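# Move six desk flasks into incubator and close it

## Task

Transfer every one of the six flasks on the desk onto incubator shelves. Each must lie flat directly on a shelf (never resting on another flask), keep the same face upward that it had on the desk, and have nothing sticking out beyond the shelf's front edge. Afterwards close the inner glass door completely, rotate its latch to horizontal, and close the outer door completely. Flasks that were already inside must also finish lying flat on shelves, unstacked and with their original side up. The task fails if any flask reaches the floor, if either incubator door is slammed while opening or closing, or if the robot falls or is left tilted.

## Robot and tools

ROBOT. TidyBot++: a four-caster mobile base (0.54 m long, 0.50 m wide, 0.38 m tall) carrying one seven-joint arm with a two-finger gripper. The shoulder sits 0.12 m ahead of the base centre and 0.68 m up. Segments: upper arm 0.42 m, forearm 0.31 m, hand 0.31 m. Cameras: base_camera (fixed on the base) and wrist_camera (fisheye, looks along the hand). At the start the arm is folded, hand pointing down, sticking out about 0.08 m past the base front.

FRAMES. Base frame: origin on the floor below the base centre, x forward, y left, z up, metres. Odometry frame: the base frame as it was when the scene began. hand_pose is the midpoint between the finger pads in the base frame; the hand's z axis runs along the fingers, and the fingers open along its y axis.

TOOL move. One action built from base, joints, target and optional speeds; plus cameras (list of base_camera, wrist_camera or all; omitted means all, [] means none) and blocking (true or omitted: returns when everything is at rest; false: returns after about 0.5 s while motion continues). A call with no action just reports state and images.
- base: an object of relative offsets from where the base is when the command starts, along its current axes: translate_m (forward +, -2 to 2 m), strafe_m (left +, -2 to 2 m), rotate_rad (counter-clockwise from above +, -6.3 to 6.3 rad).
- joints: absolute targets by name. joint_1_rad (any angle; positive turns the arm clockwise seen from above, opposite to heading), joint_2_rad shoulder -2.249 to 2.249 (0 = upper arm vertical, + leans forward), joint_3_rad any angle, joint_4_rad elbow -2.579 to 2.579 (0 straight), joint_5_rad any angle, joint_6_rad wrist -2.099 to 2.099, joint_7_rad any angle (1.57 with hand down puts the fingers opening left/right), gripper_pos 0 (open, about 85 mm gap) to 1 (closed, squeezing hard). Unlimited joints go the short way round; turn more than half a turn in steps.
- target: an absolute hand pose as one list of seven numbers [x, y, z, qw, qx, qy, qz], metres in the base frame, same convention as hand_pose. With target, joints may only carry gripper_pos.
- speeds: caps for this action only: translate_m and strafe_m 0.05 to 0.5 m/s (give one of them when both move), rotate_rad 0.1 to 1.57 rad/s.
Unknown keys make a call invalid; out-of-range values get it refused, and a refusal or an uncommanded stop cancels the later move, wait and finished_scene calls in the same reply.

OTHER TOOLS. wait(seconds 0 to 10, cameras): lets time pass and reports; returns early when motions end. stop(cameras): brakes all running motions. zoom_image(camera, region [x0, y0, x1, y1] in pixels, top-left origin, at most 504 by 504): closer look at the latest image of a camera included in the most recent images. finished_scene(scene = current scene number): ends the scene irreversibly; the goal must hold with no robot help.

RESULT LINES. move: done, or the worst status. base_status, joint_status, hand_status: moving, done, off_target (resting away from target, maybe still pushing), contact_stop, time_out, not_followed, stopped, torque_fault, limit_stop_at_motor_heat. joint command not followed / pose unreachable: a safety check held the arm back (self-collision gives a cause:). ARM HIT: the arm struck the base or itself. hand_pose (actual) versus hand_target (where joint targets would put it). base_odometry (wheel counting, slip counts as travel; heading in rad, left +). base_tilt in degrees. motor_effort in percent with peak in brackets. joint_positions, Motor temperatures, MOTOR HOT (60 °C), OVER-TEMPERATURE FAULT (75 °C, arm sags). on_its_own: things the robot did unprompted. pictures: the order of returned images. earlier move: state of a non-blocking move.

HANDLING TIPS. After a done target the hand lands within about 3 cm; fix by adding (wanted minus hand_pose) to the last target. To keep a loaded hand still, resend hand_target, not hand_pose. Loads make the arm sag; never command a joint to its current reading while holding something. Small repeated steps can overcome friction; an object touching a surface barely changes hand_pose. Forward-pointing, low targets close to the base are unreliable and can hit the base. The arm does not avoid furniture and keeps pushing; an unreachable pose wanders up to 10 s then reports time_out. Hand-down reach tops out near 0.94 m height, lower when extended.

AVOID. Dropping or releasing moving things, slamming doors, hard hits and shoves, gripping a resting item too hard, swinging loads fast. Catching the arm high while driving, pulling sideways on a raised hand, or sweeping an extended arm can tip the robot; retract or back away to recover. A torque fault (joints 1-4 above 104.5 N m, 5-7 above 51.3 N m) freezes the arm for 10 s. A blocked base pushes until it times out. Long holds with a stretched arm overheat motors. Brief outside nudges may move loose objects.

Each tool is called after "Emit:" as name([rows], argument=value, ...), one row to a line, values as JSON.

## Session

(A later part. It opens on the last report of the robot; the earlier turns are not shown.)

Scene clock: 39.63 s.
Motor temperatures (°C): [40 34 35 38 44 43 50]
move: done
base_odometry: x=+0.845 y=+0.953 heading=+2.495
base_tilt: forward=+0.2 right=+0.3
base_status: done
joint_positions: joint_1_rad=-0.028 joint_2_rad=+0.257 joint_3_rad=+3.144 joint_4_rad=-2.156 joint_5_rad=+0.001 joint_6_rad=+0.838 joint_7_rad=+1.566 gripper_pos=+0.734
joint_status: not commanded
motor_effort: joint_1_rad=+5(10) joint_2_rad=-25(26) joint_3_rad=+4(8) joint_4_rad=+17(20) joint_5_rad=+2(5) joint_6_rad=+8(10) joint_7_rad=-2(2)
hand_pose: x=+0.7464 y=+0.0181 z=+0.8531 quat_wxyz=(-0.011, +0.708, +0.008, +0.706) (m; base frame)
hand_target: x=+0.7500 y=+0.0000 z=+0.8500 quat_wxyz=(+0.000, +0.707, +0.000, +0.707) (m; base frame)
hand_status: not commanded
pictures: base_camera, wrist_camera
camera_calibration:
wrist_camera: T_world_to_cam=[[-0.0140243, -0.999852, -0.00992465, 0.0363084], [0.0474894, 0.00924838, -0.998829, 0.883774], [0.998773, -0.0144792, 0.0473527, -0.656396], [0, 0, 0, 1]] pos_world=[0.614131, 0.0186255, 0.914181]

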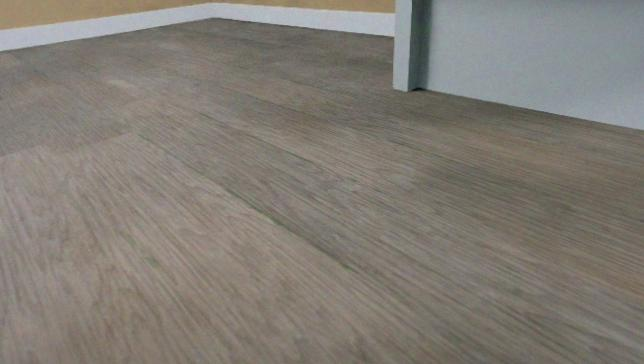

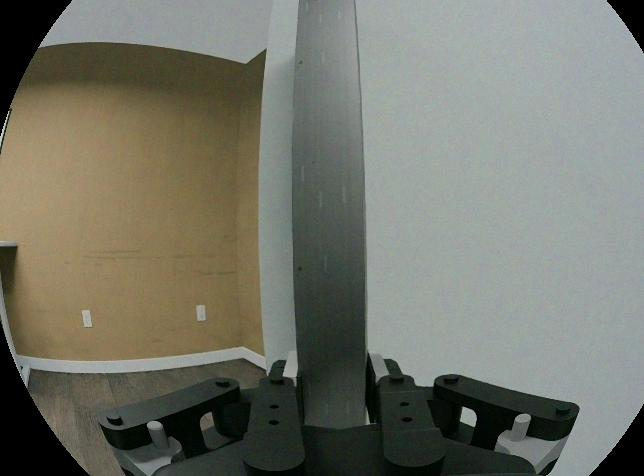

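Good. Continue to about 100°+.

Emit:
move(base={"translate_m": -0.067, "strafe_m": -0.098, "rotate_rad": 0.12}, speeds={"translate_m": 0.1, "rotate_rad": 0.1}, cameras=[])

Emit:
move(base={"translate_m": -0.067, "strafe_m": -0.098, "rotate_rad": 0.12}, speeds={"translate_m": 0.1, "rotate_rad": 0.1}, cameras=[])

Emit:
move(base={"translate_m": -0.067, "strafe_m": -0.098, "rotate_rad": 0.12}, speeds={"translate_m": 0.1, "rotate_rad": 0.1}, cameras=[])

Emit:
move(base={"translate_m": -0.067, "strafe_m": -0.098, "rotate_rad": 0.12}, speeds={"translate_m": 0.1, "rotate_rad": 0.1}, cameras=[])

Emit:
move(base={"translate_m": -0.067, "strafe_m": -0.098, "rotate_rad": 0.12}, speeds={"translate_m": 0.1, "rotate_rad": 0.1}, cameras=[])

Emit:
move(base={"translate_m": -0.067, "strafe_m": -0.098, "rotate_rad": 0.12}, speeds={"translate_m": 0.1, "rotate_rad": 0.1}, cameras=[])

Emit:
move(base={"translate_m": -0.067, "strafe_m": -0.098, "rotate_rad": 0.12}, speeds={"translate_m": 0.1, "rotate_rad": 0.1})

Scene clock: 41.87 s.
Motor temperatures (°C): [40 34 35 38 44 43 50]
move: done
base_odometry: x=+0.958 y=+0.991 heading=+2.615
base_tilt: forward=+0.2 right=+0.3
base_status: done
joint_positions: joint_1_rad=-0.030 joint_2_rad=+0.256 joint_3_rad=+3.143 joint_4_rad=-2.157 joint_5_rad=+0.001 joint_6_rad=+0.839 joint_7_rad=+1.566 gripper_pos=+0.734
joint_status: not commanded
motor_effort: joint_1_rad=+5(10) joint_2_rad=-24(27) joint_3_rad=+4(9) joint_4_rad=+18(21) joint_5_rad=+2(7) joint_6_rad=+8(10) joint_7_rad=-2(2)
hand_pose: x=+0.7460 y=+0.0194 z=+0.8531 quat_wxyz=(-0.012, +0.708, +0.009, +0.706) (m; base frame)
hand_target: x=+0.7500 y=+0.0000 z=+0.8500 quat_wxyz=(+0.000, +0.707, +0.000, +0.707) (m; base frame)
hand_status: not commanded
pictures: none
No camera images: "cameras" was empty.

Scene clock: 43.60 s.
Motor temperatures (°C): [40 34 35 38 44 43 50]
move: done
base_odometry: x=+1.065 y=+1.042 heading=+2.736
base_tilt: forward=+0.2 right=+0.3
base_status: done
joint_positions: joint_1_rad=-0.032 joint_2_rad=+0.256 joint_3_rad=+3.142 joint_4_rad=-2.158 joint_5_rad=+0.001 joint_6_rad=+0.840 joint_7_rad=+1.566 gripper_pos=+0.734
joint_status: not commanded
motor_effort: joint_1_rad=+6(9) joint_2_rad=-24(27) joint_3_rad=+5(8) joint_4_rad=+17(20) joint_5_rad=+1(7) joint_6_rad=+8(10) joint_7_rad=-2(3)
hand_pose: x=+0.7457 y=+0.0211 z=+0.8530 quat_wxyz=(-0.013, +0.708, +0.010, +0.706) (m; base frame)
hand_target: x=+0.7500 y=+0.0000 z=+0.8500 quat_wxyz=(+0.000, +0.707, +0.000, +0.707) (m; base frame)
hand_status: not commanded
pictures: none
No camera images: "cameras" was empty.

Scene clock: 45.33 s.
Motor temperatures (°C): [40 34 35 38 44 43 50]
move: done
base_odometry: x=+1.165 y=+1.106 heading=+2.857
base_tilt: forward=+0.2 right=+0.3
base_status: done
joint_positions: joint_1_rad=-0.034 joint_2_rad=+0.256 joint_3_rad=+3.140 joint_4_rad=-2.159 joint_5_rad=+0.000 joint_6_rad=+0.841 joint_7_rad=+1.566 gripper_pos=+0.734
joint_status: not commanded
motor_effort: joint_1_rad=+6(10) joint_2_rad=-24(27) joint_3_rad=+5(9) joint_4_rad=+18(20) joint_5_rad=+1(6) joint_6_rad=+8(10) joint_7_rad=-2(3)
hand_pose: x=+0.7452 y=+0.0234 z=+0.8530 quat_wxyz=(-0.014, +0.708, +0.011, +0.706) (m; base frame)
hand_target: x=+0.7500 y=+0.0000 z=+0.8500 quat_wxyz=(+0.000, +0.707, +0.000, +0.707) (m; base frame)
hand_status: not commanded
pictures: none
No camera images: "cameras" was empty.

Scene clock: 47.07 s.
Motor temperatures (°C): [40 34 35 38 44 43 50]
move: done
base_odometry: x=+1.257 y=+1.181 heading=+2.977
base_tilt: forward=+0.2 right=+0.3
base_status: done
joint_positions: joint_1_rad=-0.037 joint_2_rad=+0.255 joint_3_rad=+3.138 joint_4_rad=-2.160 joint_5_rad=+0.000 joint_6_rad=+0.842 joint_7_rad=+1.566 gripper_pos=+0.734
joint_status: not commanded
motor_effort: joint_1_rad=+6(10) joint_2_rad=-24(27) joint_3_rad=+5(9) joint_4_rad=+17(21) joint_5_rad=+1(6) joint_6_rad=+8(9) joint_7_rad=-2(3)
hand_pose: x=+0.7447 y=+0.0262 z=+0.8530 quat_wxyz=(-0.016, +0.708, +0.012, +0.706) (m; base frame)
hand_target: x=+0.7500 y=+0.0000 z=+0.8500 quat_wxyz=(+0.000, +0.707, +0.000, +0.707) (m; base frame)
hand_status: not commanded
pictures: none
No camera images: "cameras" was empty.

Scene clock: 48.80 s.
Motor temperatures (°C): [40 34 35 38 44 43 50]
move: done
base_odometry: x=+1.340 y=+1.267 heading=+3.098
base_tilt: forward=+0.2 right=+0.3
base_status: done
joint_positions: joint_1_rad=-0.040 joint_2_rad=+0.255 joint_3_rad=+3.136 joint_4_rad=-2.161 joint_5_rad=+0.000 joint_6_rad=+0.843 joint_7_rad=+1.566 gripper_pos=+0.734
joint_status: not commanded
motor_effort: joint_1_rad=+7(11) joint_2_rad=-24(27) joint_3_rad=+5(10) joint_4_rad=+17(21) joint_5_rad=+1(6) joint_6_rad=+7(9) joint_7_rad=-3(3)
hand_pose: x=+0.7443 y=+0.0295 z=+0.8530 quat_wxyz=(-0.018, +0.708, +0.014, +0.706) (m; base frame)
hand_target: x=+0.7500 y=+0.0000 z=+0.8500 quat_wxyz=(+0.000, +0.707, +0.000, +0.707) (m; base frame)
hand_status: not commanded
pictures: none
No camera images: "cameras" was empty.

Scene clock: 50.53 s.
Motor temperatures (°C): [40 34 35 38 44 43 50]
move: done
base_odometry: x=+1.411 y=+1.362 heading=-3.065
base_tilt: forward=+0.2 right=+0.3
base_status: done
joint_positions: joint_1_rad=-0.043 joint_2_rad=+0.255 joint_3_rad=+3.134 joint_4_rad=-2.162 joint_5_rad=+0.000 joint_6_rad=+0.844 joint_7_rad=+1.566 gripper_pos=+0.734
joint_status: not commanded
motor_effort: joint_1_rad=+8(12) joint_2_rad=-25(27) joint_3_rad=+7(10) joint_4_rad=+17(20) joint_5_rad=+0(4) joint_6_rad=+8(10) joint_7_rad=-2(3)
hand_pose: x=+0.7440 y=+0.0328 z=+0.8530 quat_wxyz=(-0.020, +0.708, +0.016, +0.706) (m; base frame)
hand_target: x=+0.7500 y=+0.0000 z=+0.8500 quat_wxyz=(+0.000, +0.707, +0.000, +0.707) (m; base frame)
hand_status: not commanded
pictures: none
No camera images: "cameras" was empty.

Scene clock: 52.27 s.
Motor temperatures (°C): [40 34 35 38 44 43 50]
move: done
base_odometry: x=+1.470 y=+1.465 heading=-2.944
base_tilt: forward=+0.2 right=+0.3
base_status: done
joint_positions: joint_1_rad=-0.047 joint_2_rad=+0.255 joint_3_rad=+3.131 joint_4_rad=-2.162 joint_5_rad=+0.000 joint_6_rad=+0.844 joint_7_rad=+1.566 gripper_pos=+0.734
joint_status: not commanded
motor_effort: joint_1_rad=+9(12) joint_2_rad=-25(26) joint_3_rad=+7(10) joint_4_rad=+17(20) joint_5_rad=+0(5) joint_6_rad=+8(9) joint_7_rad=-3(3)
hand_pose: x=+0.7437 y=+0.0365 z=+0.8530 quat_wxyz=(-0.023, +0.708, +0.018, +0.706) (m; base frame)
hand_target: x=+0.7500 y=+0.0000 z=+0.8500 quat_wxyz=(+0.000, +0.707, +0.000, +0.707) (m; base frame)
hand_status: not commanded
pictures: base_camera, wrist_camera
camera_calibration:
wrist_camera: T_world_to_cam=[[0.016185, -0.999778, -0.0134727, 0.0351905], [0.0489071, 0.01425, -0.998702, 0.882238], [0.998672, 0.015505, 0.0491269, -0.655956], [0, 0, 0, 1]] pos_world=[0.611368, 0.0327815, 0.913792]

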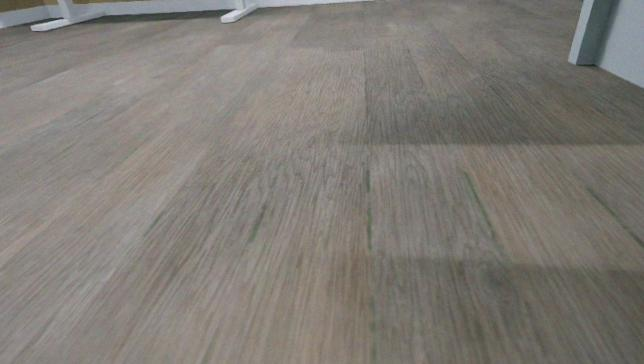

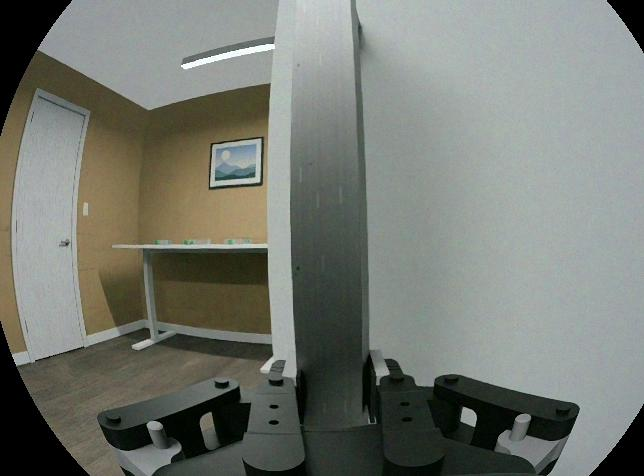

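Emit:
move(base={"translate_m": -0.067, "strafe_m": -0.09, "rotate_rad": 0.12}, speeds={"translate_m": 0.1, "rotate_rad": 0.1}, cameras=[])

Emit:
move(base={"translate_m": -0.067, "strafe_m": -0.09, "rotate_rad": 0.12}, speeds={"translate_m": 0.1, "rotate_rad": 0.1}, cameras=[])

Emit:
move(base={"translate_m": -0.067, "strafe_m": -0.09, "rotate_rad": 0.12}, speeds={"translate_m": 0.1, "rotate_rad": 0.1}, cameras=[])

Emit:
move(base={"translate_m": -0.067, "strafe_m": -0.09, "rotate_rad": 0.12}, speeds={"translate_m": 0.1, "rotate_rad": 0.1})

Emit:
move(joints={"gripper_pos": 0.0}, cameras=[])

Emit:
move(base={"translate_m": -0.3}, speeds={"translate_m": 0.15})

Scene clock: 54.33 s.
Motor temperatures (°C): [40 34 35 38 44 43 50]
move: done
base_odometry: x=+1.519 y=+1.567 heading=-2.824
base_tilt: forward=+0.2 right=+0.3
base_status: done
joint_positions: joint_1_rad=-0.042 joint_2_rad=+0.255 joint_3_rad=+3.131 joint_4_rad=-2.162 joint_5_rad=+0.000 joint_6_rad=+0.845 joint_7_rad=+1.566 gripper_pos=+0.734
joint_status: not commanded
motor_effort: joint_1_rad=+5(13) joint_2_rad=-24(28) joint_3_rad=+5(12) joint_4_rad=+17(20) joint_5_rad=+2(4) joint_6_rad=+8(10) joint_7_rad=-3(3)
hand_pose: x=+0.7438 y=+0.0338 z=+0.8530 quat_wxyz=(-0.021, +0.707, +0.016, +0.706) (m; base frame)
hand_target: x=+0.7500 y=+0.0000 z=+0.8500 quat_wxyz=(+0.000, +0.707, +0.000, +0.707) (m; base frame)
hand_status: not commanded
pictures: none
No camera images: "cameras" was empty.

Scene clock: 56.00 s.
Motor temperatures (°C): [40 34 35 38 44 43 50]
move: done
base_odometry: x=+1.554 y=+1.674 heading=-2.703
base_tilt: forward=+0.2 right=+0.3
base_status: done
joint_positions: joint_1_rad=-0.039 joint_2_rad=+0.255 joint_3_rad=+3.133 joint_4_rad=-2.162 joint_5_rad=+0.000 joint_6_rad=+0.846 joint_7_rad=+1.566 gripper_pos=+0.734
joint_status: not commanded
motor_effort: joint_1_rad=+5(13) joint_2_rad=-24(27) joint_3_rad=+4(11) joint_4_rad=+17(21) joint_5_rad=+1(5) joint_6_rad=+8(9) joint_7_rad=-3(3)
hand_pose: x=+0.7440 y=+0.0307 z=+0.8531 quat_wxyz=(-0.019, +0.707, +0.015, +0.706) (m; base frame)
hand_target: x=+0.7500 y=+0.0000 z=+0.8500 quat_wxyz=(+0.000, +0.707, +0.000, +0.707) (m; base frame)
hand_status: not commanded
pictures: none
No camera images: "cameras" was empty.

Scene clock: 57.67 s.
Motor temperatures (°C): [40 34 35 38 44 43 50]
move: done
base_odometry: x=+1.577 y=+1.784 heading=-2.583
base_tilt: forward=+0.2 right=+0.3
base_status: done
joint_positions: joint_1_rad=-0.036 joint_2_rad=+0.256 joint_3_rad=+3.134 joint_4_rad=-2.162 joint_5_rad=+0.000 joint_6_rad=+0.846 joint_7_rad=+1.566 gripper_pos=+0.734
joint_status: not commanded
motor_effort: joint_1_rad=+4(13) joint_2_rad=-24(27) joint_3_rad=+3(11) joint_4_rad=+17(21) joint_5_rad=+2(5) joint_6_rad=+8(9) joint_7_rad=-2(3)
hand_pose: x=+0.7441 y=+0.0282 z=+0.8531 quat_wxyz=(-0.018, +0.707, +0.013, +0.707) (m; base frame)
hand_target: x=+0.7500 y=+0.0000 z=+0.8500 quat_wxyz=(+0.000, +0.707, +0.000, +0.707) (m; base frame)
hand_status: not commanded
pictures: none
No camera images: "cameras" was empty.

Scene clock: 59.30 s.
Motor temperatures (°C): [40 34 35 38 44 43 50]
move: done
base_odometry: x=+1.586 y=+1.895 heading=-2.463
base_tilt: forward=+0.3 right=+0.3
base_status: done
joint_positions: joint_1_rad=-0.032 joint_2_rad=+0.307 joint_3_rad=+3.138 joint_4_rad=-2.098 joint_5_rad=+0.000 joint_6_rad=+0.846 joint_7_rad=+1.566 gripper_pos=+0.734
joint_status: not commanded
motor_effort: joint_1_rad=+3(10) joint_2_rad=-39(41) joint_3_rad=+1(7) joint_4_rad=+3(18) joint_5_rad=+3(5) joint_6_rad=+10(10) joint_7_rad=-2(3)
hand_pose: x=+0.7682 y=+0.0241 z=+0.8540 quat_wxyz=(-0.015, +0.703, +0.011, +0.711) (m; base frame)
hand_target: x=+0.7500 y=+0.0000 z=+0.8500 quat_wxyz=(+0.000, +0.707, +0.000, +0.707) (m; base frame)
hand_status: not commanded
pictures: base_camera, wrist_camera
camera_calibration:
wrist_camera: T_world_to_cam=[[-0.0052116, -0.999909, -0.012433, 0.0379962], [0.0634008, 0.0120777, -0.997915, 0.870476], [0.997975, -0.005989, 0.0633321, -0.691371], [0, 0, 0, 1]] pos_world=[0.63498, 0.0233388, 0.912919]

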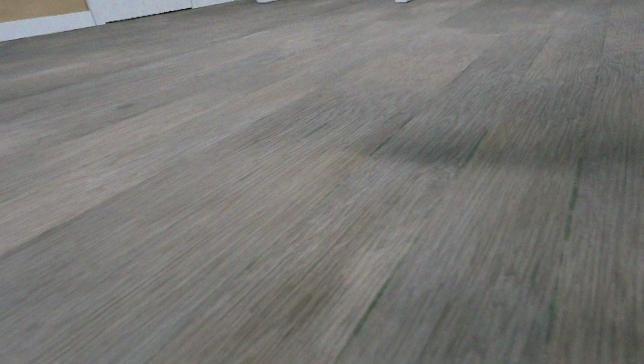

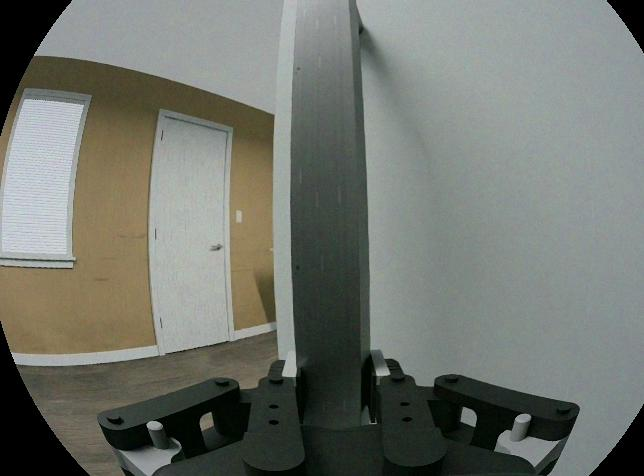

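Scene clock: 60.27 s.
Motor temperatures (°C): [40 34 35 37 44 43 50]
move: done
base_odometry: x=+1.586 y=+1.895 heading=-2.463
base_tilt: forward=+0.2 right=+0.3
base_status: not commanded
joint_positions: joint_1_rad=-0.019 joint_2_rad=+0.277 joint_3_rad=+3.138 joint_4_rad=-2.158 joint_5_rad=+0.000 joint_6_rad=+0.846 joint_7_rad=+1.566 gripper_pos=+0.000
joint_status: all done
motor_effort: joint_1_rad=+0(4) joint_2_rad=-28(41) joint_3_rad=+0(3) joint_4_rad=+15(17) joint_5_rad=+1(4) joint_6_rad=+8(10) joint_7_rad=-1(2)
hand_pose: x=+0.7492 y=+0.0150 z=+0.8418 quat_wxyz=(-0.010, +0.713, +0.006, +0.701) (m; base frame)
hand_target: x=+0.7500 y=+0.0000 z=+0.8500 quat_wxyz=(+0.000, +0.707, +0.000, +0.707) (m; base frame)
hand_status: not commanded
pictures: none
No camera images: "cameras" was empty.

Scene clock: 62.87 s.
Motor temperatures (°C): [40 34 35 37 44 43 50]
move: done
base_odometry: x=+1.819 y=+2.084 heading=-2.463
base_tilt: forward=+0.2 right=+0.3
base_status: done
joint_positions: joint_1_rad=-0.019 joint_2_rad=+0.277 joint_3_rad=+3.138 joint_4_rad=-2.158 joint_5_rad=+0.000 joint_6_rad=+0.846 joint_7_rad=+1.566 gripper_pos=+0.000
joint_status: not commanded
motor_effort: joint_1_rad=+0(1) joint_2_rad=-28(31) joint_3_rad=+0(1) joint_4_rad=+14(17) joint_5_rad=+1(1) joint_6_rad=+9(9) joint_7_rad=+0(2)
hand_pose: x=+0.7492 y=+0.0150 z=+0.8420 quat_wxyz=(-0.010, +0.713, +0.006, +0.701) (m; base frame)
hand_target: x=+0.7500 y=+0.0000 z=+0.8500 quat_wxyz=(+0.000, +0.707, +0.000, +0.707) (m; base frame)
hand_status: not commanded
pictures: base_camera, wrist_camera
camera_calibration:
wrist_camera: T_world_to_cam=[[-0.0189249, -0.99976, -0.0110681, 0.0378148], [0.0333508, 0.0104326, -0.999389, 0.883529], [0.999265, -0.0192825, 0.0331454, -0.646996], [0, 0, 0, 1]] pos_world=[0.617769, 0.0161125, 0.904853]

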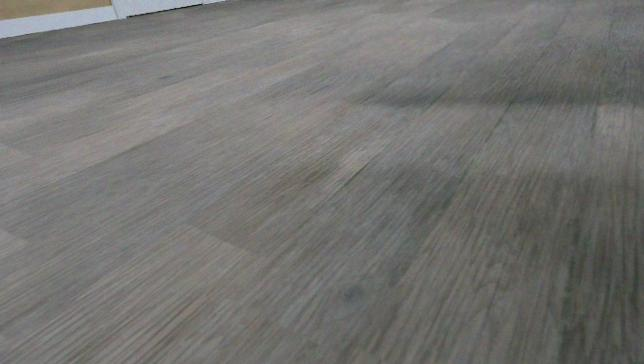

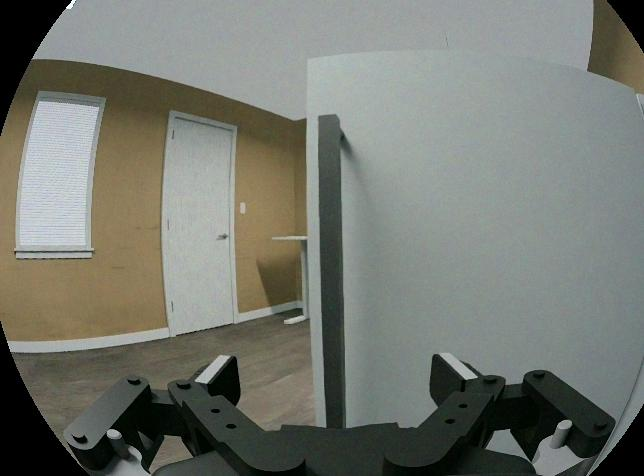

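Emit:
move(base={"translate_m": 0.976, "strafe_m": 1.5}, cameras=[])

Emit:
move(base={"rotate_rad": -2.049})

Emit:
move(base={"translate_m": 0.338, "strafe_m": 1.666})

Scene clock: 68.20 s.
Motor temperatures (°C): [40 34 35 37 44 43 50]
move: done
base_odometry: x=+2.001 y=+0.303 heading=-2.463
base_tilt: forward=+0.2 right=+0.3
base_status: done
joint_positions: joint_1_rad=-0.016 joint_2_rad=+0.277 joint_3_rad=+3.139 joint_4_rad=-2.158 joint_5_rad=+0.000 joint_6_rad=+0.846 joint_7_rad=+1.566 gripper_pos=+0.000
joint_status: not commanded
motor_effort: joint_1_rad=-1(3) joint_2_rad=-28(29) joint_3_rad=+0(2) joint_4_rad=+15(16) joint_5_rad=+0(2) joint_6_rad=+9(9) joint_7_rad=+0(2)
hand_pose: x=+0.7492 y=+0.0132 z=+0.8420 quat_wxyz=(-0.008, +0.713, +0.005, +0.701) (m; base frame)
hand_target: x=+0.7500 y=+0.0000 z=+0.8500 quat_wxyz=(+0.000, +0.707, +0.000, +0.707) (m; base frame)
hand_status: not commanded
pictures: none
No camera images: "cameras" was empty.

Scene clock: 70.83 s.
Motor temperatures (°C): [40 34 35 37 44 43 50]
move: done
base_odometry: x=+2.001 y=+0.303 heading=+1.771
base_tilt: forward=+0.3 right=+0.3
base_status: done
joint_positions: joint_1_rad=-0.010 joint_2_rad=+0.277 joint_3_rad=+3.144 joint_4_rad=-2.158 joint_5_rad=+0.000 joint_6_rad=+0.846 joint_7_rad=+1.566 gripper_pos=+0.000
joint_status: not commanded
motor_effort: joint_1_rad=+0(3) joint_2_rad=-28(30) joint_3_rad=+1(2) joint_4_rad=+15(16) joint_5_rad=+1(2) joint_6_rad=+9(9) joint_7_rad=-1(1)
hand_pose: x=+0.7494 y=+0.0065 z=+0.8419 quat_wxyz=(-0.004, +0.713, +0.002, +0.701) (m; base frame)
hand_target: x=+0.7500 y=+0.0000 z=+0.8500 quat_wxyz=(+0.000, +0.707, +0.000, +0.707) (m; base frame)
hand_status: not commanded
pictures: base_camera, wrist_camera
camera_calibration:
wrist_camera: T_world_to_cam=[[-0.0328723, -0.999414, -0.00958961, 0.0384716], [0.0335554, 0.0084858, -0.999401, 0.883491], [0.998896, -0.0331743, 0.0332568, -0.647091], [0, 0, 0, 1]] pos_world=[0.617995, 0.00948504, 0.904851]

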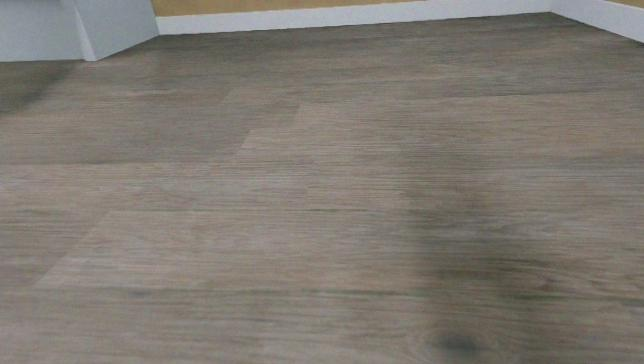

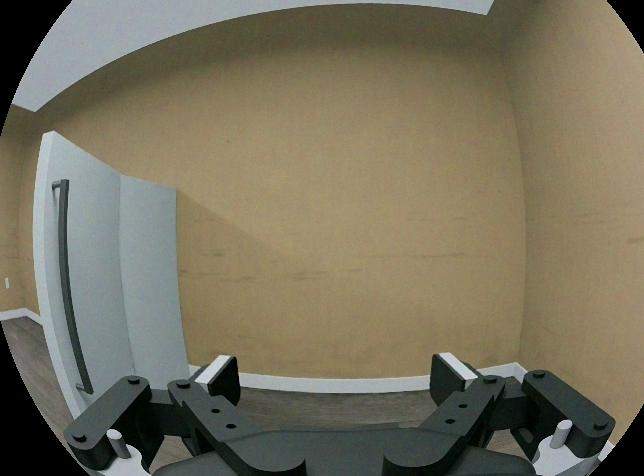

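Scene clock: 75.60 s.
Motor temperatures (°C): [40 34 35 37 44 43 50]
move: done
base_odometry: x=+0.301 y=+0.302 heading=+1.771
base_tilt: forward=+0.2 right=+0.3
base_status: done
joint_positions: joint_1_rad=-0.009 joint_2_rad=+0.277 joint_3_rad=+3.144 joint_4_rad=-2.158 joint_5_rad=+0.000 joint_6_rad=+0.846 joint_7_rad=+1.566 gripper_pos=+0.000
joint_status: not commanded
motor_effort: joint_1_rad=-1(3) joint_2_rad=-28(29) joint_3_rad=+0(2) joint_4_rad=+15(16) joint_5_rad=+1(1) joint_6_rad=+9(9) joint_7_rad=-1(2)
hand_pose: x=+0.7494 y=+0.0062 z=+0.8419 quat_wxyz=(-0.004, +0.713, +0.001, +0.701) (m; base frame)
hand_target: x=+0.7500 y=+0.0000 z=+0.8500 quat_wxyz=(+0.000, +0.707, +0.000, +0.707) (m; base frame)
hand_status: not commanded
pictures: base_camera, wrist_camera
camera_calibration:
wrist_camera: T_world_to_cam=[[-0.0333746, -0.999398, -0.00950467, 0.0385042], [0.033557, 0.00838408, -0.999402, 0.883493], [0.998879, -0.0336736, 0.033257, -0.647084], [0, 0, 0, 1]] pos_world=[0.617996, 0.00928411, 0.90485]

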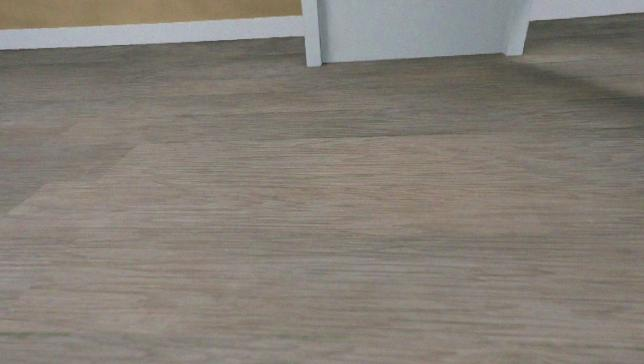

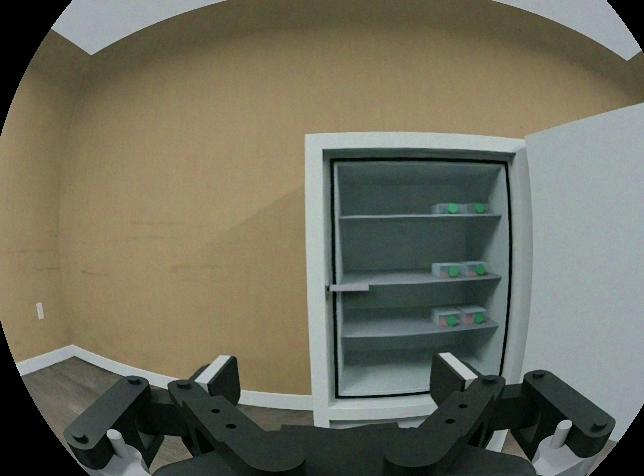

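Emit:
zoom_image(camera="wrist_camera", region=[290, 120, 550, 440])

Emit:
zoom_image(camera="wrist_camera", region=[300, 240, 420, 340])

Scaled by 1.575.

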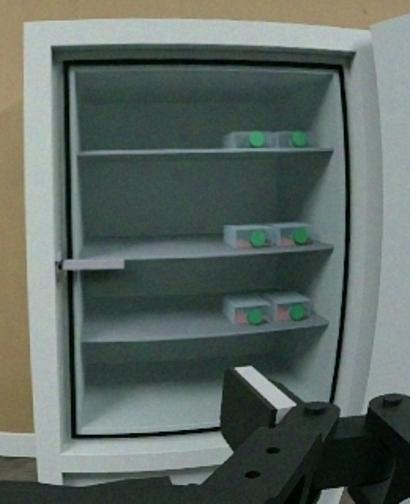

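Scaled by 4.200.

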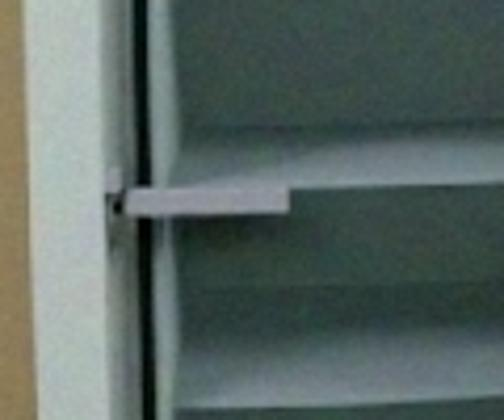

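Emit:
move(base={"translate_m": 0.5, "strafe_m": -0.05}, speeds={"translate_m": 0.3})

Emit:
zoom_image(camera="wrist_camera", region=[200, 200, 420, 420])

Scene clock: 78.73 s.
Motor temperatures (°C): [40 34 35 37 44 43 50]
move: done
base_odometry: x=+0.251 y=+0.803 heading=+1.771
base_tilt: forward=+0.2 right=+0.3
base_status: done
joint_positions: joint_1_rad=-0.009 joint_2_rad=+0.277 joint_3_rad=+3.144 joint_4_rad=-2.158 joint_5_rad=+0.000 joint_6_rad=+0.846 joint_7_rad=+1.566 gripper_pos=+0.000
joint_status: not commanded
motor_effort: joint_1_rad=-1(1) joint_2_rad=-28(30) joint_3_rad=+0(1) joint_4_rad=+16(16) joint_5_rad=+0(1) joint_6_rad=+9(9) joint_7_rad=-1(1)
hand_pose: x=+0.7494 y=+0.0062 z=+0.8420 quat_wxyz=(-0.004, +0.713, +0.001, +0.701) (m; base frame)
hand_target: x=+0.7500 y=+0.0000 z=+0.8500 quat_wxyz=(+0.000, +0.707, +0.000, +0.707) (m; base frame)
hand_status: not commanded
pictures: base_camera, wrist_camera
camera_calibration:
wrist_camera: T_world_to_cam=[[-0.0333746, -0.999398, -0.00950467, 0.0385042], [0.033557, 0.00838408, -0.999402, 0.883493], [0.998879, -0.0336736, 0.033257, -0.647084], [0, 0, 0, 1]] pos_world=[0.617996, 0.00928411, 0.90485]

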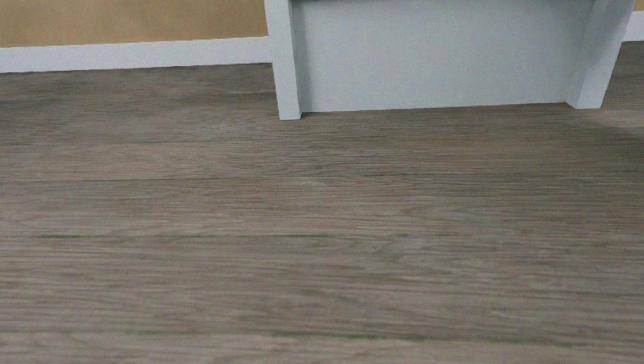

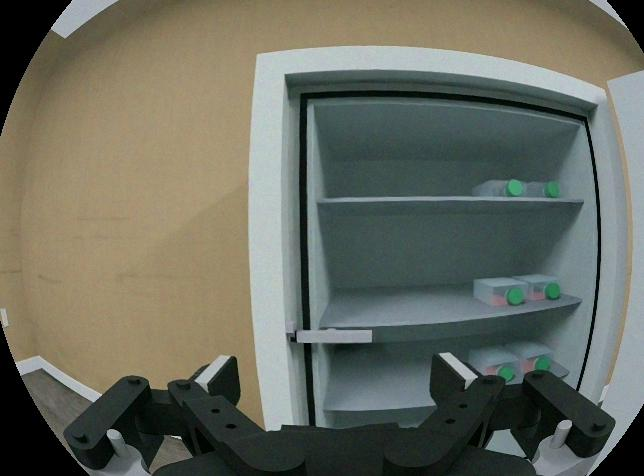

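Scaled by 2.291.

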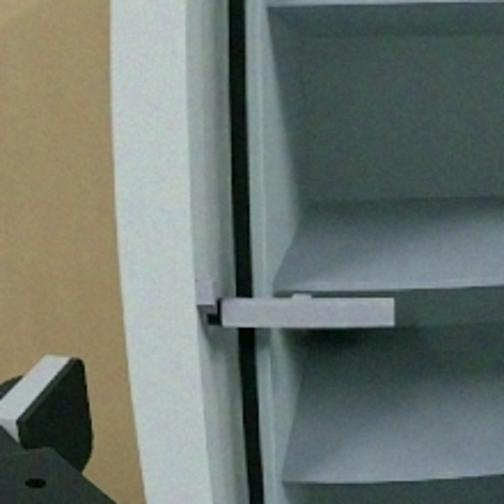

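Emit:
move(target=[0.84, 0.03, 0.74, 0, 0.7071, 0, 0.7071])

Emit:
zoom_image(camera="wrist_camera", region=[200, 140, 460, 330])

Scene clock: 80.73 s.
Motor temperatures (°C): [40 34 35 37 44 43 50]
move: done
base_odometry: x=+0.251 y=+0.803 heading=+1.771
base_tilt: forward=+0.3 right=+0.3
base_status: not commanded
joint_positions: joint_1_rad=-0.088 joint_2_rad=+0.646 joint_3_rad=+3.167 joint_4_rad=-2.003 joint_5_rad=-0.015 joint_6_rad=+1.023 joint_7_rad=+1.566 gripper_pos=+0.000
joint_status: not commanded
motor_effort: joint_1_rad=-1(1) joint_2_rad=-37(40) joint_3_rad=+0(1) joint_4_rad=+12(16) joint_5_rad=+0(1) joint_6_rad=+9(10) joint_7_rad=-1(1)
hand_pose: x=+0.8306 y=+0.0465 z=+0.7238 quat_wxyz=(-0.017, +0.726, +0.021, +0.687) (m; base frame)
hand_target: x=+0.8400 y=+0.0300 z=+0.7400 quat_wxyz=(+0.000, +0.707, +0.000, +0.707) (m; base frame)
hand_status: done (0.025 m and 4.4 deg from the pose sent, 0.138 m and 1.1 deg at the start)
pictures: base_camera, wrist_camera
camera_calibration:
wrist_camera: T_world_to_cam=[[0.0136494, -0.999907, -0.000483604, 0.0349072], [-0.00288461, 0.00044427, -0.999996, 0.793455], [0.999903, 0.0136508, -0.00287828, -0.699833], [0, 0, 0, 1]] pos_world=[0.701577, 0.0441047, 0.791454]

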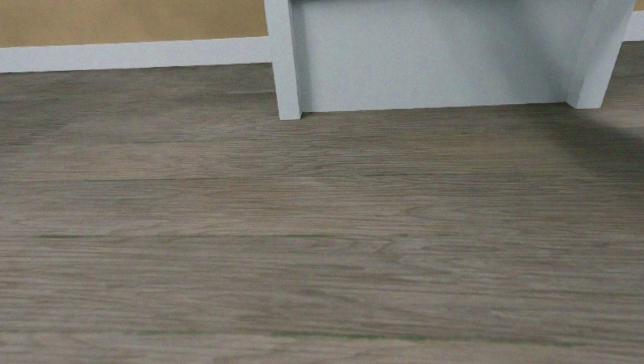

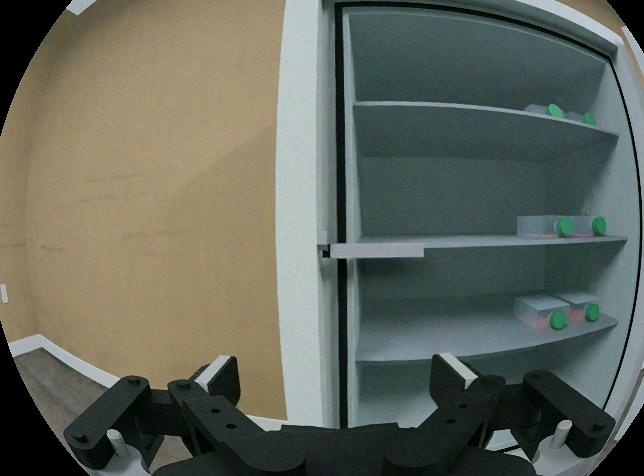

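Scaled by 1.938.

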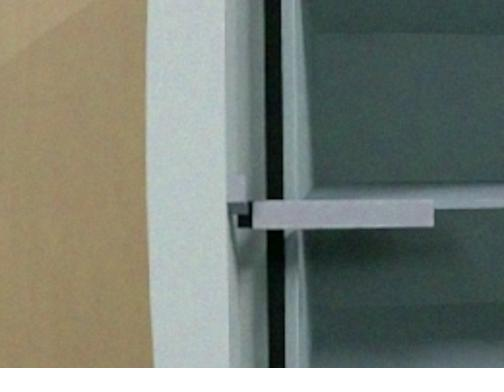

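Emit:
move(target=[0.85, -0.02, 0.775, 0.5, 0.5, 0.5, 0.5])

Scene clock: 83.67 s.
Motor temperatures (°C): [40 34 35 37 44 43 50]
move: done
base_odometry: x=+0.251 y=+0.803 heading=+1.771
base_tilt: forward=+0.3 right=+0.3
base_status: not commanded
joint_positions: joint_1_rad=-0.224 joint_2_rad=+0.646 joint_3_rad=+3.539 joint_4_rad=-1.959 joint_5_rad=+0.066 joint_6_rad=+1.013 joint_7_rad=+2.777 gripper_pos=+0.000
joint_status: not commanded
motor_effort: joint_1_rad=+0(1) joint_2_rad=-37(38) joint_3_rad=+4(5) joint_4_rad=+13(14) joint_5_rad=-1(2) joint_6_rad=+8(9) joint_7_rad=-1(2)
hand_pose: x=+0.8449 y=-0.0336 z=+0.7590 quat_wxyz=(+0.487, +0.532, +0.464, +0.514) (m; base frame)
hand_target: x=+0.8500 y=-0.0200 z=+0.7750 quat_wxyz=(+0.500, +0.500, +0.500, +0.500) (m; base frame)
hand_status: done (0.022 m and 5.9 deg from the pose sent, 0.086 m and 89.8 deg at the start)
pictures: base_camera, wrist_camera
camera_calibration:
wrist_camera: T_world_to_cam=[[-0.0475519, -0.0989235, 0.993958, -0.71823], [0.0103593, -0.995079, -0.0985395, 0.0997839], [0.998815, 0.00561098, 0.0483426, -0.751147], [0, 0, 0, 1]] pos_world=[0.71507, 0.0324578, 0.760036]

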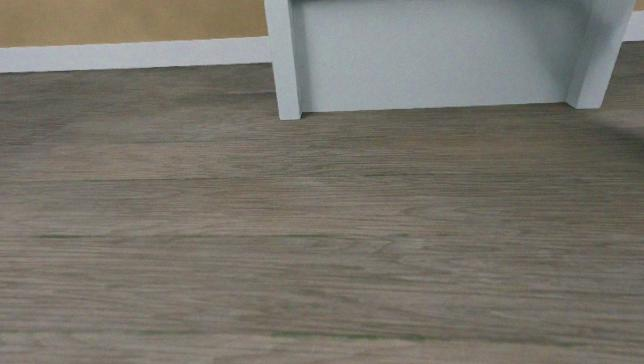

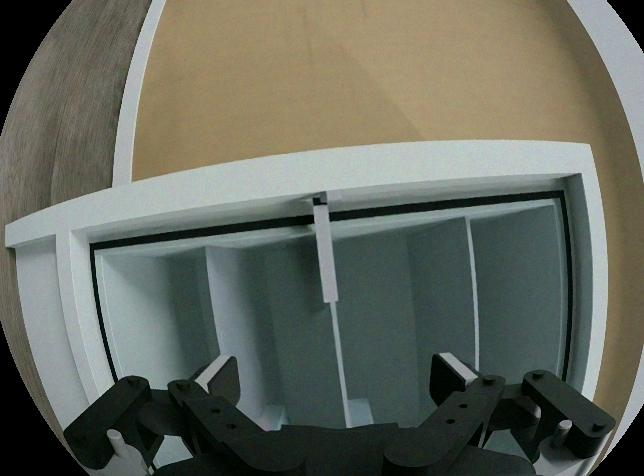

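Emit:
move(base={"translate_m": 0.2}, joints={"joint_7_rad": 2.877}, speeds={"translate_m": 0.15})

Scene clock: 86.10 s.
Motor temperatures (°C): [40 34 35 37 44 43 50]
move: done
base_odometry: x=+0.211 y=+0.999 heading=+1.771
base_tilt: forward=+0.2 right=+0.3
base_status: done
joint_positions: joint_1_rad=-0.225 joint_2_rad=+0.643 joint_3_rad=+3.539 joint_4_rad=-1.954 joint_5_rad=+0.066 joint_6_rad=+1.012 joint_7_rad=+2.839 gripper_pos=+0.000
joint_status: all done
motor_effort: joint_1_rad=+0(1) joint_2_rad=-38(40) joint_3_rad=+4(5) joint_4_rad=+13(15) joint_5_rad=-2(2) joint_6_rad=+9(9) joint_7_rad=-1(2)
hand_pose: x=+0.8461 y=-0.0327 z=+0.7635 quat_wxyz=(+0.504, +0.515, +0.479, +0.501) (m; base frame)
hand_target: x=+0.8500 y=-0.0200 z=+0.7750 quat_wxyz=(+0.512, +0.487, +0.512, +0.487) (m; base frame)
hand_status: not commanded
pictures: base_camera, wrist_camera
camera_calibration:
wrist_camera: T_world_to_cam=[[-0.0522481, -0.0367127, 0.997959, -0.719628], [0.0122765, -0.999272, -0.0361183, 0.0517804], [0.998559, 0.0103644, 0.0526608, -0.755498], [0, 0, 0, 1]] pos_world=[0.716175, 0.0331535, 0.759815]

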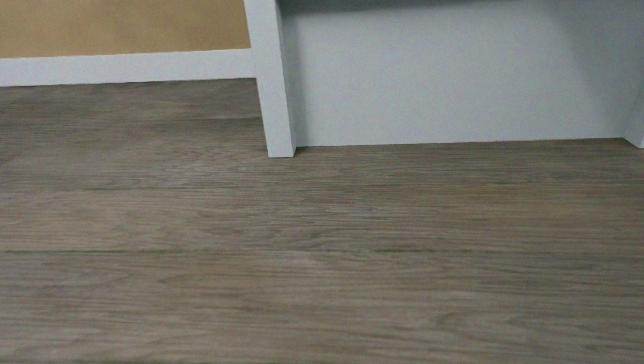

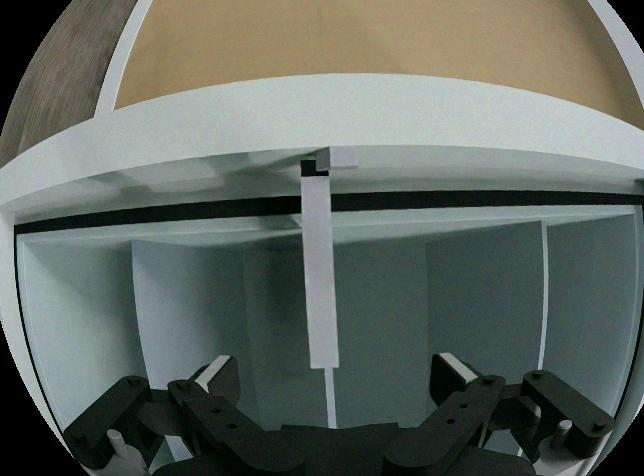

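Emit:
move(base={"translate_m": 0.075}, speeds={"translate_m": 0.1})

Scene clock: 87.60 s.
Motor temperatures (°C): [40 34 35 37 44 43 50]
move: done
base_odometry: x=+0.196 y=+1.072 heading=+1.771
base_tilt: forward=+0.2 right=+0.3
base_status: done
joint_positions: joint_1_rad=-0.225 joint_2_rad=+0.641 joint_3_rad=+3.539 joint_4_rad=-1.952 joint_5_rad=+0.066 joint_6_rad=+1.011 joint_7_rad=+2.839 gripper_pos=+0.000
joint_status: not commanded
motor_effort: joint_1_rad=+0(1) joint_2_rad=-38(39) joint_3_rad=+4(5) joint_4_rad=+14(14) joint_5_rad=-1(3) joint_6_rad=+9(9) joint_7_rad=+0(1)
hand_pose: x=+0.8464 y=-0.0324 z=+0.7652 quat_wxyz=(+0.505, +0.514, +0.479, +0.502) (m; base frame)
hand_target: x=+0.8500 y=-0.0200 z=+0.7750 quat_wxyz=(+0.512, +0.487, +0.512, +0.487) (m; base frame)
hand_status: not commanded
pictures: base_camera, wrist_camera
camera_calibration:
wrist_camera: T_world_to_cam=[[-0.0548212, -0.0368637, 0.997815, -0.719054], [0.0129762, -0.99926, -0.0362042, 0.0514927], [0.998412, 0.0109631, 0.055259, -0.757769], [0, 0, 0, 1]] pos_world=[0.716478, 0.0332551, 0.761221]

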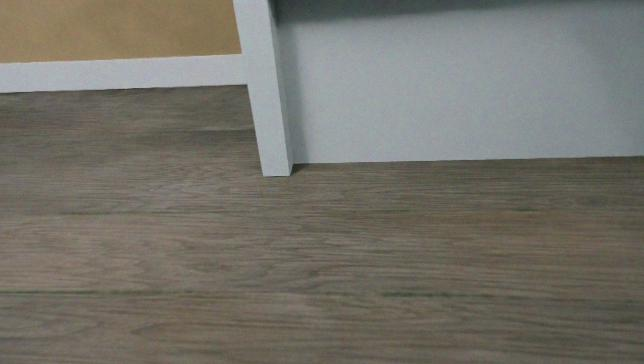

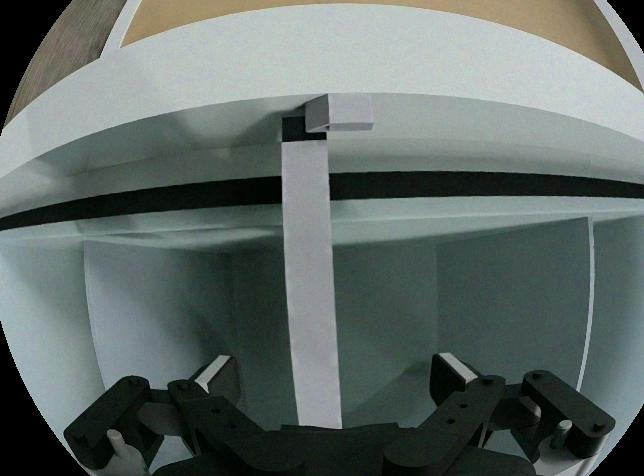

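Emit:
move(joints={"gripper_pos": 0.85})

Scene clock: 88.93 s.
Motor temperatures (°C): [40 34 35 37 44 43 50]
move: done
base_odometry: x=+0.196 y=+1.072 heading=+1.771
base_tilt: forward=+0.2 right=+0.3
base_status: not commanded
joint_positions: joint_1_rad=-0.229 joint_2_rad=+0.629 joint_3_rad=+3.541 joint_4_rad=-1.972 joint_5_rad=+0.075 joint_6_rad=+0.993 joint_7_rad=+2.845 gripper_pos=+0.835
joint_status: all done
motor_effort: joint_1_rad=+0(1) joint_2_rad=-37(47) joint_3_rad=+4(6) joint_4_rad=+21(27) joint_5_rad=-2(6) joint_6_rad=+9(15) joint_7_rad=-2(3)
hand_pose: x=+0.8402 y=-0.0320 z=+0.7582 quat_wxyz=(+0.500, +0.519, +0.487, +0.493) (m; base frame)
hand_target: x=+0.8500 y=-0.0200 z=+0.7750 quat_wxyz=(+0.512, +0.487, +0.512, +0.487) (m; base frame)
hand_status: not commanded
pictures: base_camera, wrist_camera
camera_calibration:
wrist_camera: T_world_to_cam=[[-0.0271039, -0.0299158, 0.999185, -0.73647], [0.0118245, -0.999492, -0.0296042, 0.0477484], [0.999563, 0.0110125, 0.0274438, -0.730973], [0, 0, 0, 1]] pos_world=[0.710128, 0.0337419, 0.757344]

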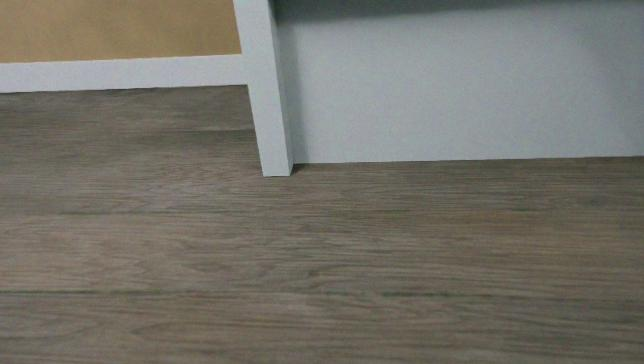

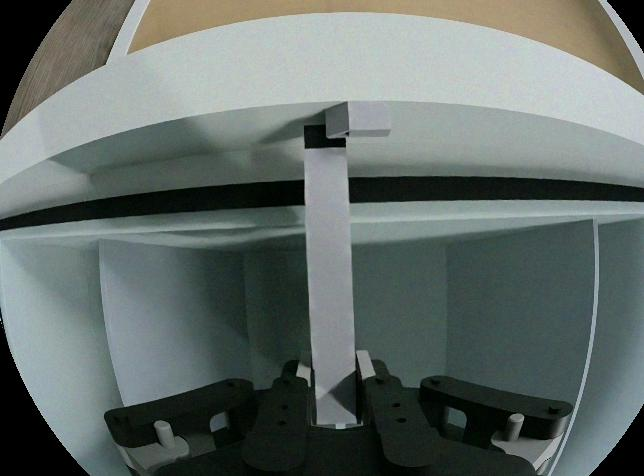

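Emit:
move(target=[0.856, -0.017, 0.751, 0.433, 0.559, 0.433, 0.559])

Scene clock: 90.07 s.
Motor temperatures (°C): [40 34 35 37 44 43 50]
move: off_target
base_odometry: x=+0.196 y=+1.072 heading=+1.771
base_tilt: forward=+0.2 right=+0.3
base_status: not commanded
joint_positions: joint_1_rad=-0.219 joint_2_rad=+0.635 joint_3_rad=+3.534 joint_4_rad=-1.973 joint_5_rad=+0.080 joint_6_rad=+1.011 joint_7_rad=+2.730 gripper_pos=+0.835
joint_status: not commanded
motor_effort: joint_1_rad=-1(1) joint_2_rad=-33(37) joint_3_rad=-1(4) joint_4_rad=+22(26) joint_5_rad=-7(8) joint_6_rad=+7(9) joint_7_rad=-12(12)
hand_pose: x=+0.8403 y=-0.0320 z=+0.7577 quat_wxyz=(+0.471, +0.543, +0.456, +0.524) (m; base frame)
hand_target: x=+0.8560 y=-0.0170 z=+0.7510 quat_wxyz=(+0.433, +0.559, +0.433, +0.559) (m; base frame)
hand_status: off_target (0.023 m and 6.7 deg from the pose sent, 0.023 m and 13.3 deg at the start)
pictures: base_camera, wrist_camera
camera_calibration:
wrist_camera: T_world_to_cam=[[-0.0392408, -0.145027, 0.988649, -0.721422], [0.0168266, -0.989367, -0.144465, 0.130838], [0.999088, 0.0109667, 0.0412639, -0.741228], [0, 0, 0, 1]] pos_world=[0.710041, 0.0329494, 0.76272]

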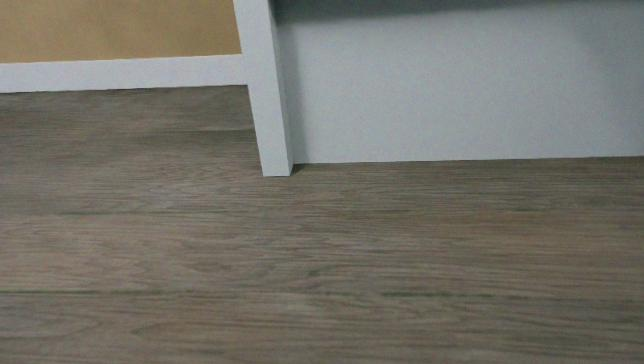

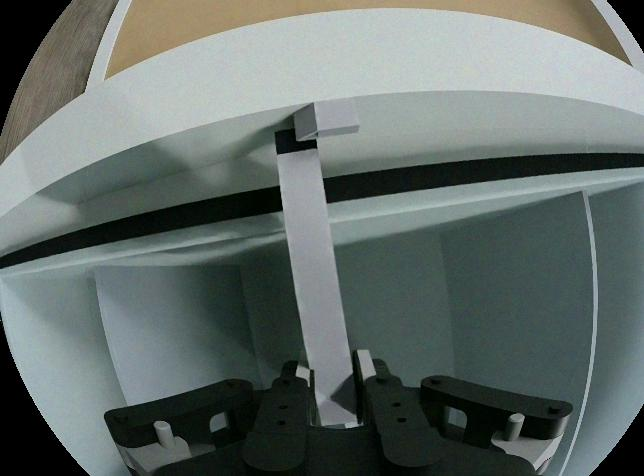

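Emit:
move(target=[0.856, -0.017, 0.79, 0.579, 0.4055, 0.579, 0.4055])

Scene clock: 91.83 s.
Motor temperatures (°C): [40 34 35 38 44 43 50]
move: off_target
base_odometry: x=+0.196 y=+1.072 heading=+1.771
base_tilt: forward=+0.3 right=+0.3
base_status: not commanded
joint_positions: joint_1_rad=-0.309 joint_2_rad=+0.624 joint_3_rad=+3.649 joint_4_rad=-1.967 joint_5_rad=+0.087 joint_6_rad=+0.967 joint_7_rad=+3.038 gripper_pos=+0.835
joint_status: not commanded
motor_effort: joint_1_rad=+0(1) joint_2_rad=-32(36) joint_3_rad=+6(6) joint_4_rad=+20(23) joint_5_rad=-1(7) joint_6_rad=+8(9) joint_7_rad=+0(12)
hand_pose: x=+0.8403 y=-0.0313 z=+0.7683 quat_wxyz=(+0.561, +0.454, +0.549, +0.423) (m; base frame)
hand_target: x=+0.8560 y=-0.0170 z=+0.7900 quat_wxyz=(+0.579, +0.406, +0.579, +0.406) (m; base frame)
hand_status: off_target (0.030 m and 7.1 deg from the pose sent, 0.039 m and 28.1 deg at the start)
pictures: base_camera, wrist_camera
camera_calibration:
wrist_camera: T_world_to_cam=[[-0.016868, 0.226819, 0.973791, -0.727617], [0.0111988, -0.973825, 0.227021, -0.147122], [0.999795, 0.0147347, 0.0138864, -0.721183], [0, 0, 0, 1]] pos_world=[0.710409, 0.0323926, 0.751962]

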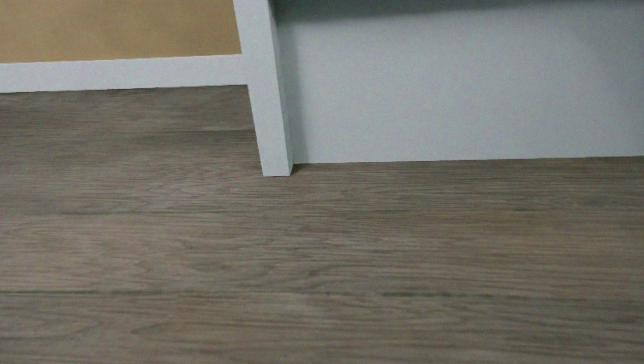

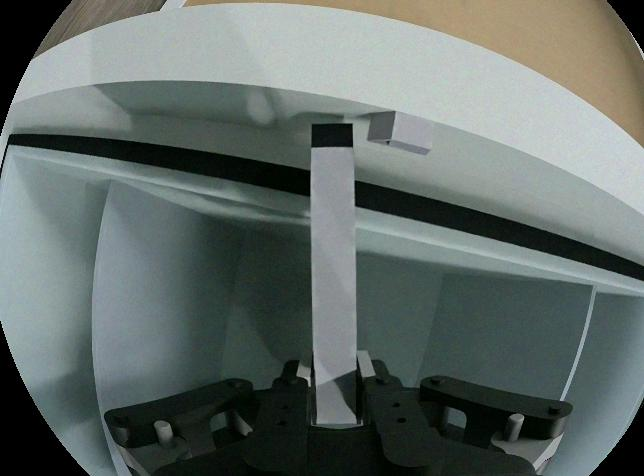

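Emit:
move(target=[0.856, -0.008, 0.807, 0.641, 0.2985, 0.641, 0.2985], cameras=[])

Emit:
move(target=[0.856, 0.01, 0.822, 0.6914, 0.148, 0.6914, 0.148])

Scene clock: 93.50 s.
Motor temperatures (°C): [40 34 35 38 44 43 50]
move: off_target
base_odometry: x=+0.196 y=+1.072 heading=+1.771
base_tilt: forward=+0.2 right=+0.3
base_status: not commanded
joint_positions: joint_1_rad=-0.417 joint_2_rad=+0.620 joint_3_rad=+3.785 joint_4_rad=-1.958 joint_5_rad=+0.104 joint_6_rad=+0.923 joint_7_rad=+3.309 gripper_pos=+0.835
joint_status: not commanded
motor_effort: joint_1_rad=+0(0) joint_2_rad=-31(32) joint_3_rad=+7(7) joint_4_rad=+22(22) joint_5_rad=-2(3) joint_6_rad=+8(9) joint_7_rad=+0(1)
hand_pose: x=+0.8407 y=-0.0253 z=+0.7830 quat_wxyz=(+0.626, +0.352, +0.620, +0.317) (m; base frame)
hand_target: x=+0.8560 y=-0.0080 z=+0.8070 quat_wxyz=(+0.641, +0.298, +0.641, +0.299) (m; base frame)
hand_status: off_target (0.033 m and 7.1 deg from the pose sent, 0.048 m and 26.8 deg at the start)
pictures: none
No camera images: "cameras" was empty.

Scene clock: 95.10 s.
Motor temperatures (°C): [40 34 35 38 44 43 50]
move: off_target
base_odometry: x=+0.196 y=+1.072 heading=+1.771
base_tilt: forward=+0.3 right=+0.3
base_status: not commanded
joint_positions: joint_1_rad=-0.597 joint_2_rad=+0.648 joint_3_rad=+4.012 joint_4_rad=-1.943 joint_5_rad=+0.145 joint_6_rad=+0.858 joint_7_rad=+3.604 gripper_pos=+0.835
joint_status: not commanded
motor_effort: joint_1_rad=-1(1) joint_2_rad=-37(38) joint_3_rad=+10(11) joint_4_rad=+20(21) joint_5_rad=-4(5) joint_6_rad=+13(13) joint_7_rad=-1(1)
hand_pose: x=+0.8414 y=-0.0110 z=+0.7976 quat_wxyz=(+0.677, +0.207, +0.686, +0.167) (m; base frame)
hand_target: x=+0.8560 y=+0.0100 z=+0.8220 quat_wxyz=(+0.691, +0.148, +0.691, +0.148) (m; base frame)
hand_status: off_target (0.035 m and 7.3 deg from the pose sent, 0.055 m and 32.4 deg at the start)
pictures: base_camera, wrist_camera
camera_calibration:
wrist_camera: T_world_to_cam=[[0.0174853, 0.857081, 0.514884, -0.416622], [0.0482997, -0.515086, 0.855777, -0.661608], [0.99868, 0.00990524, -0.0504032, -0.670712], [0, 0, 0, 1]] pos_world=[0.709066, 0.0229378, 0.746895]

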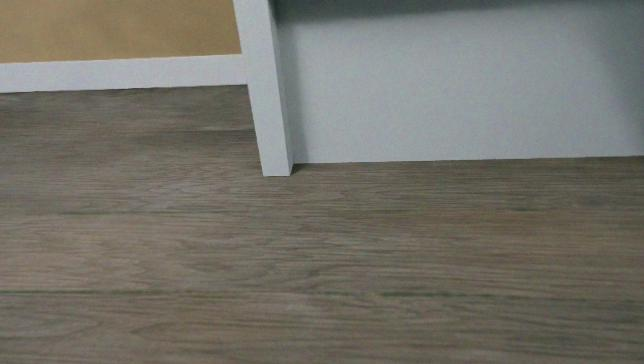

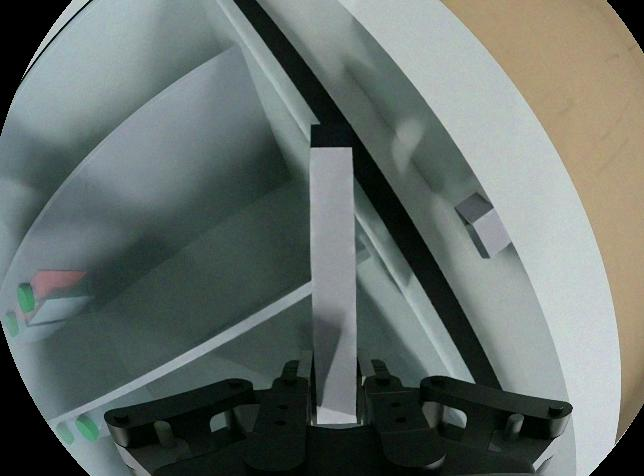

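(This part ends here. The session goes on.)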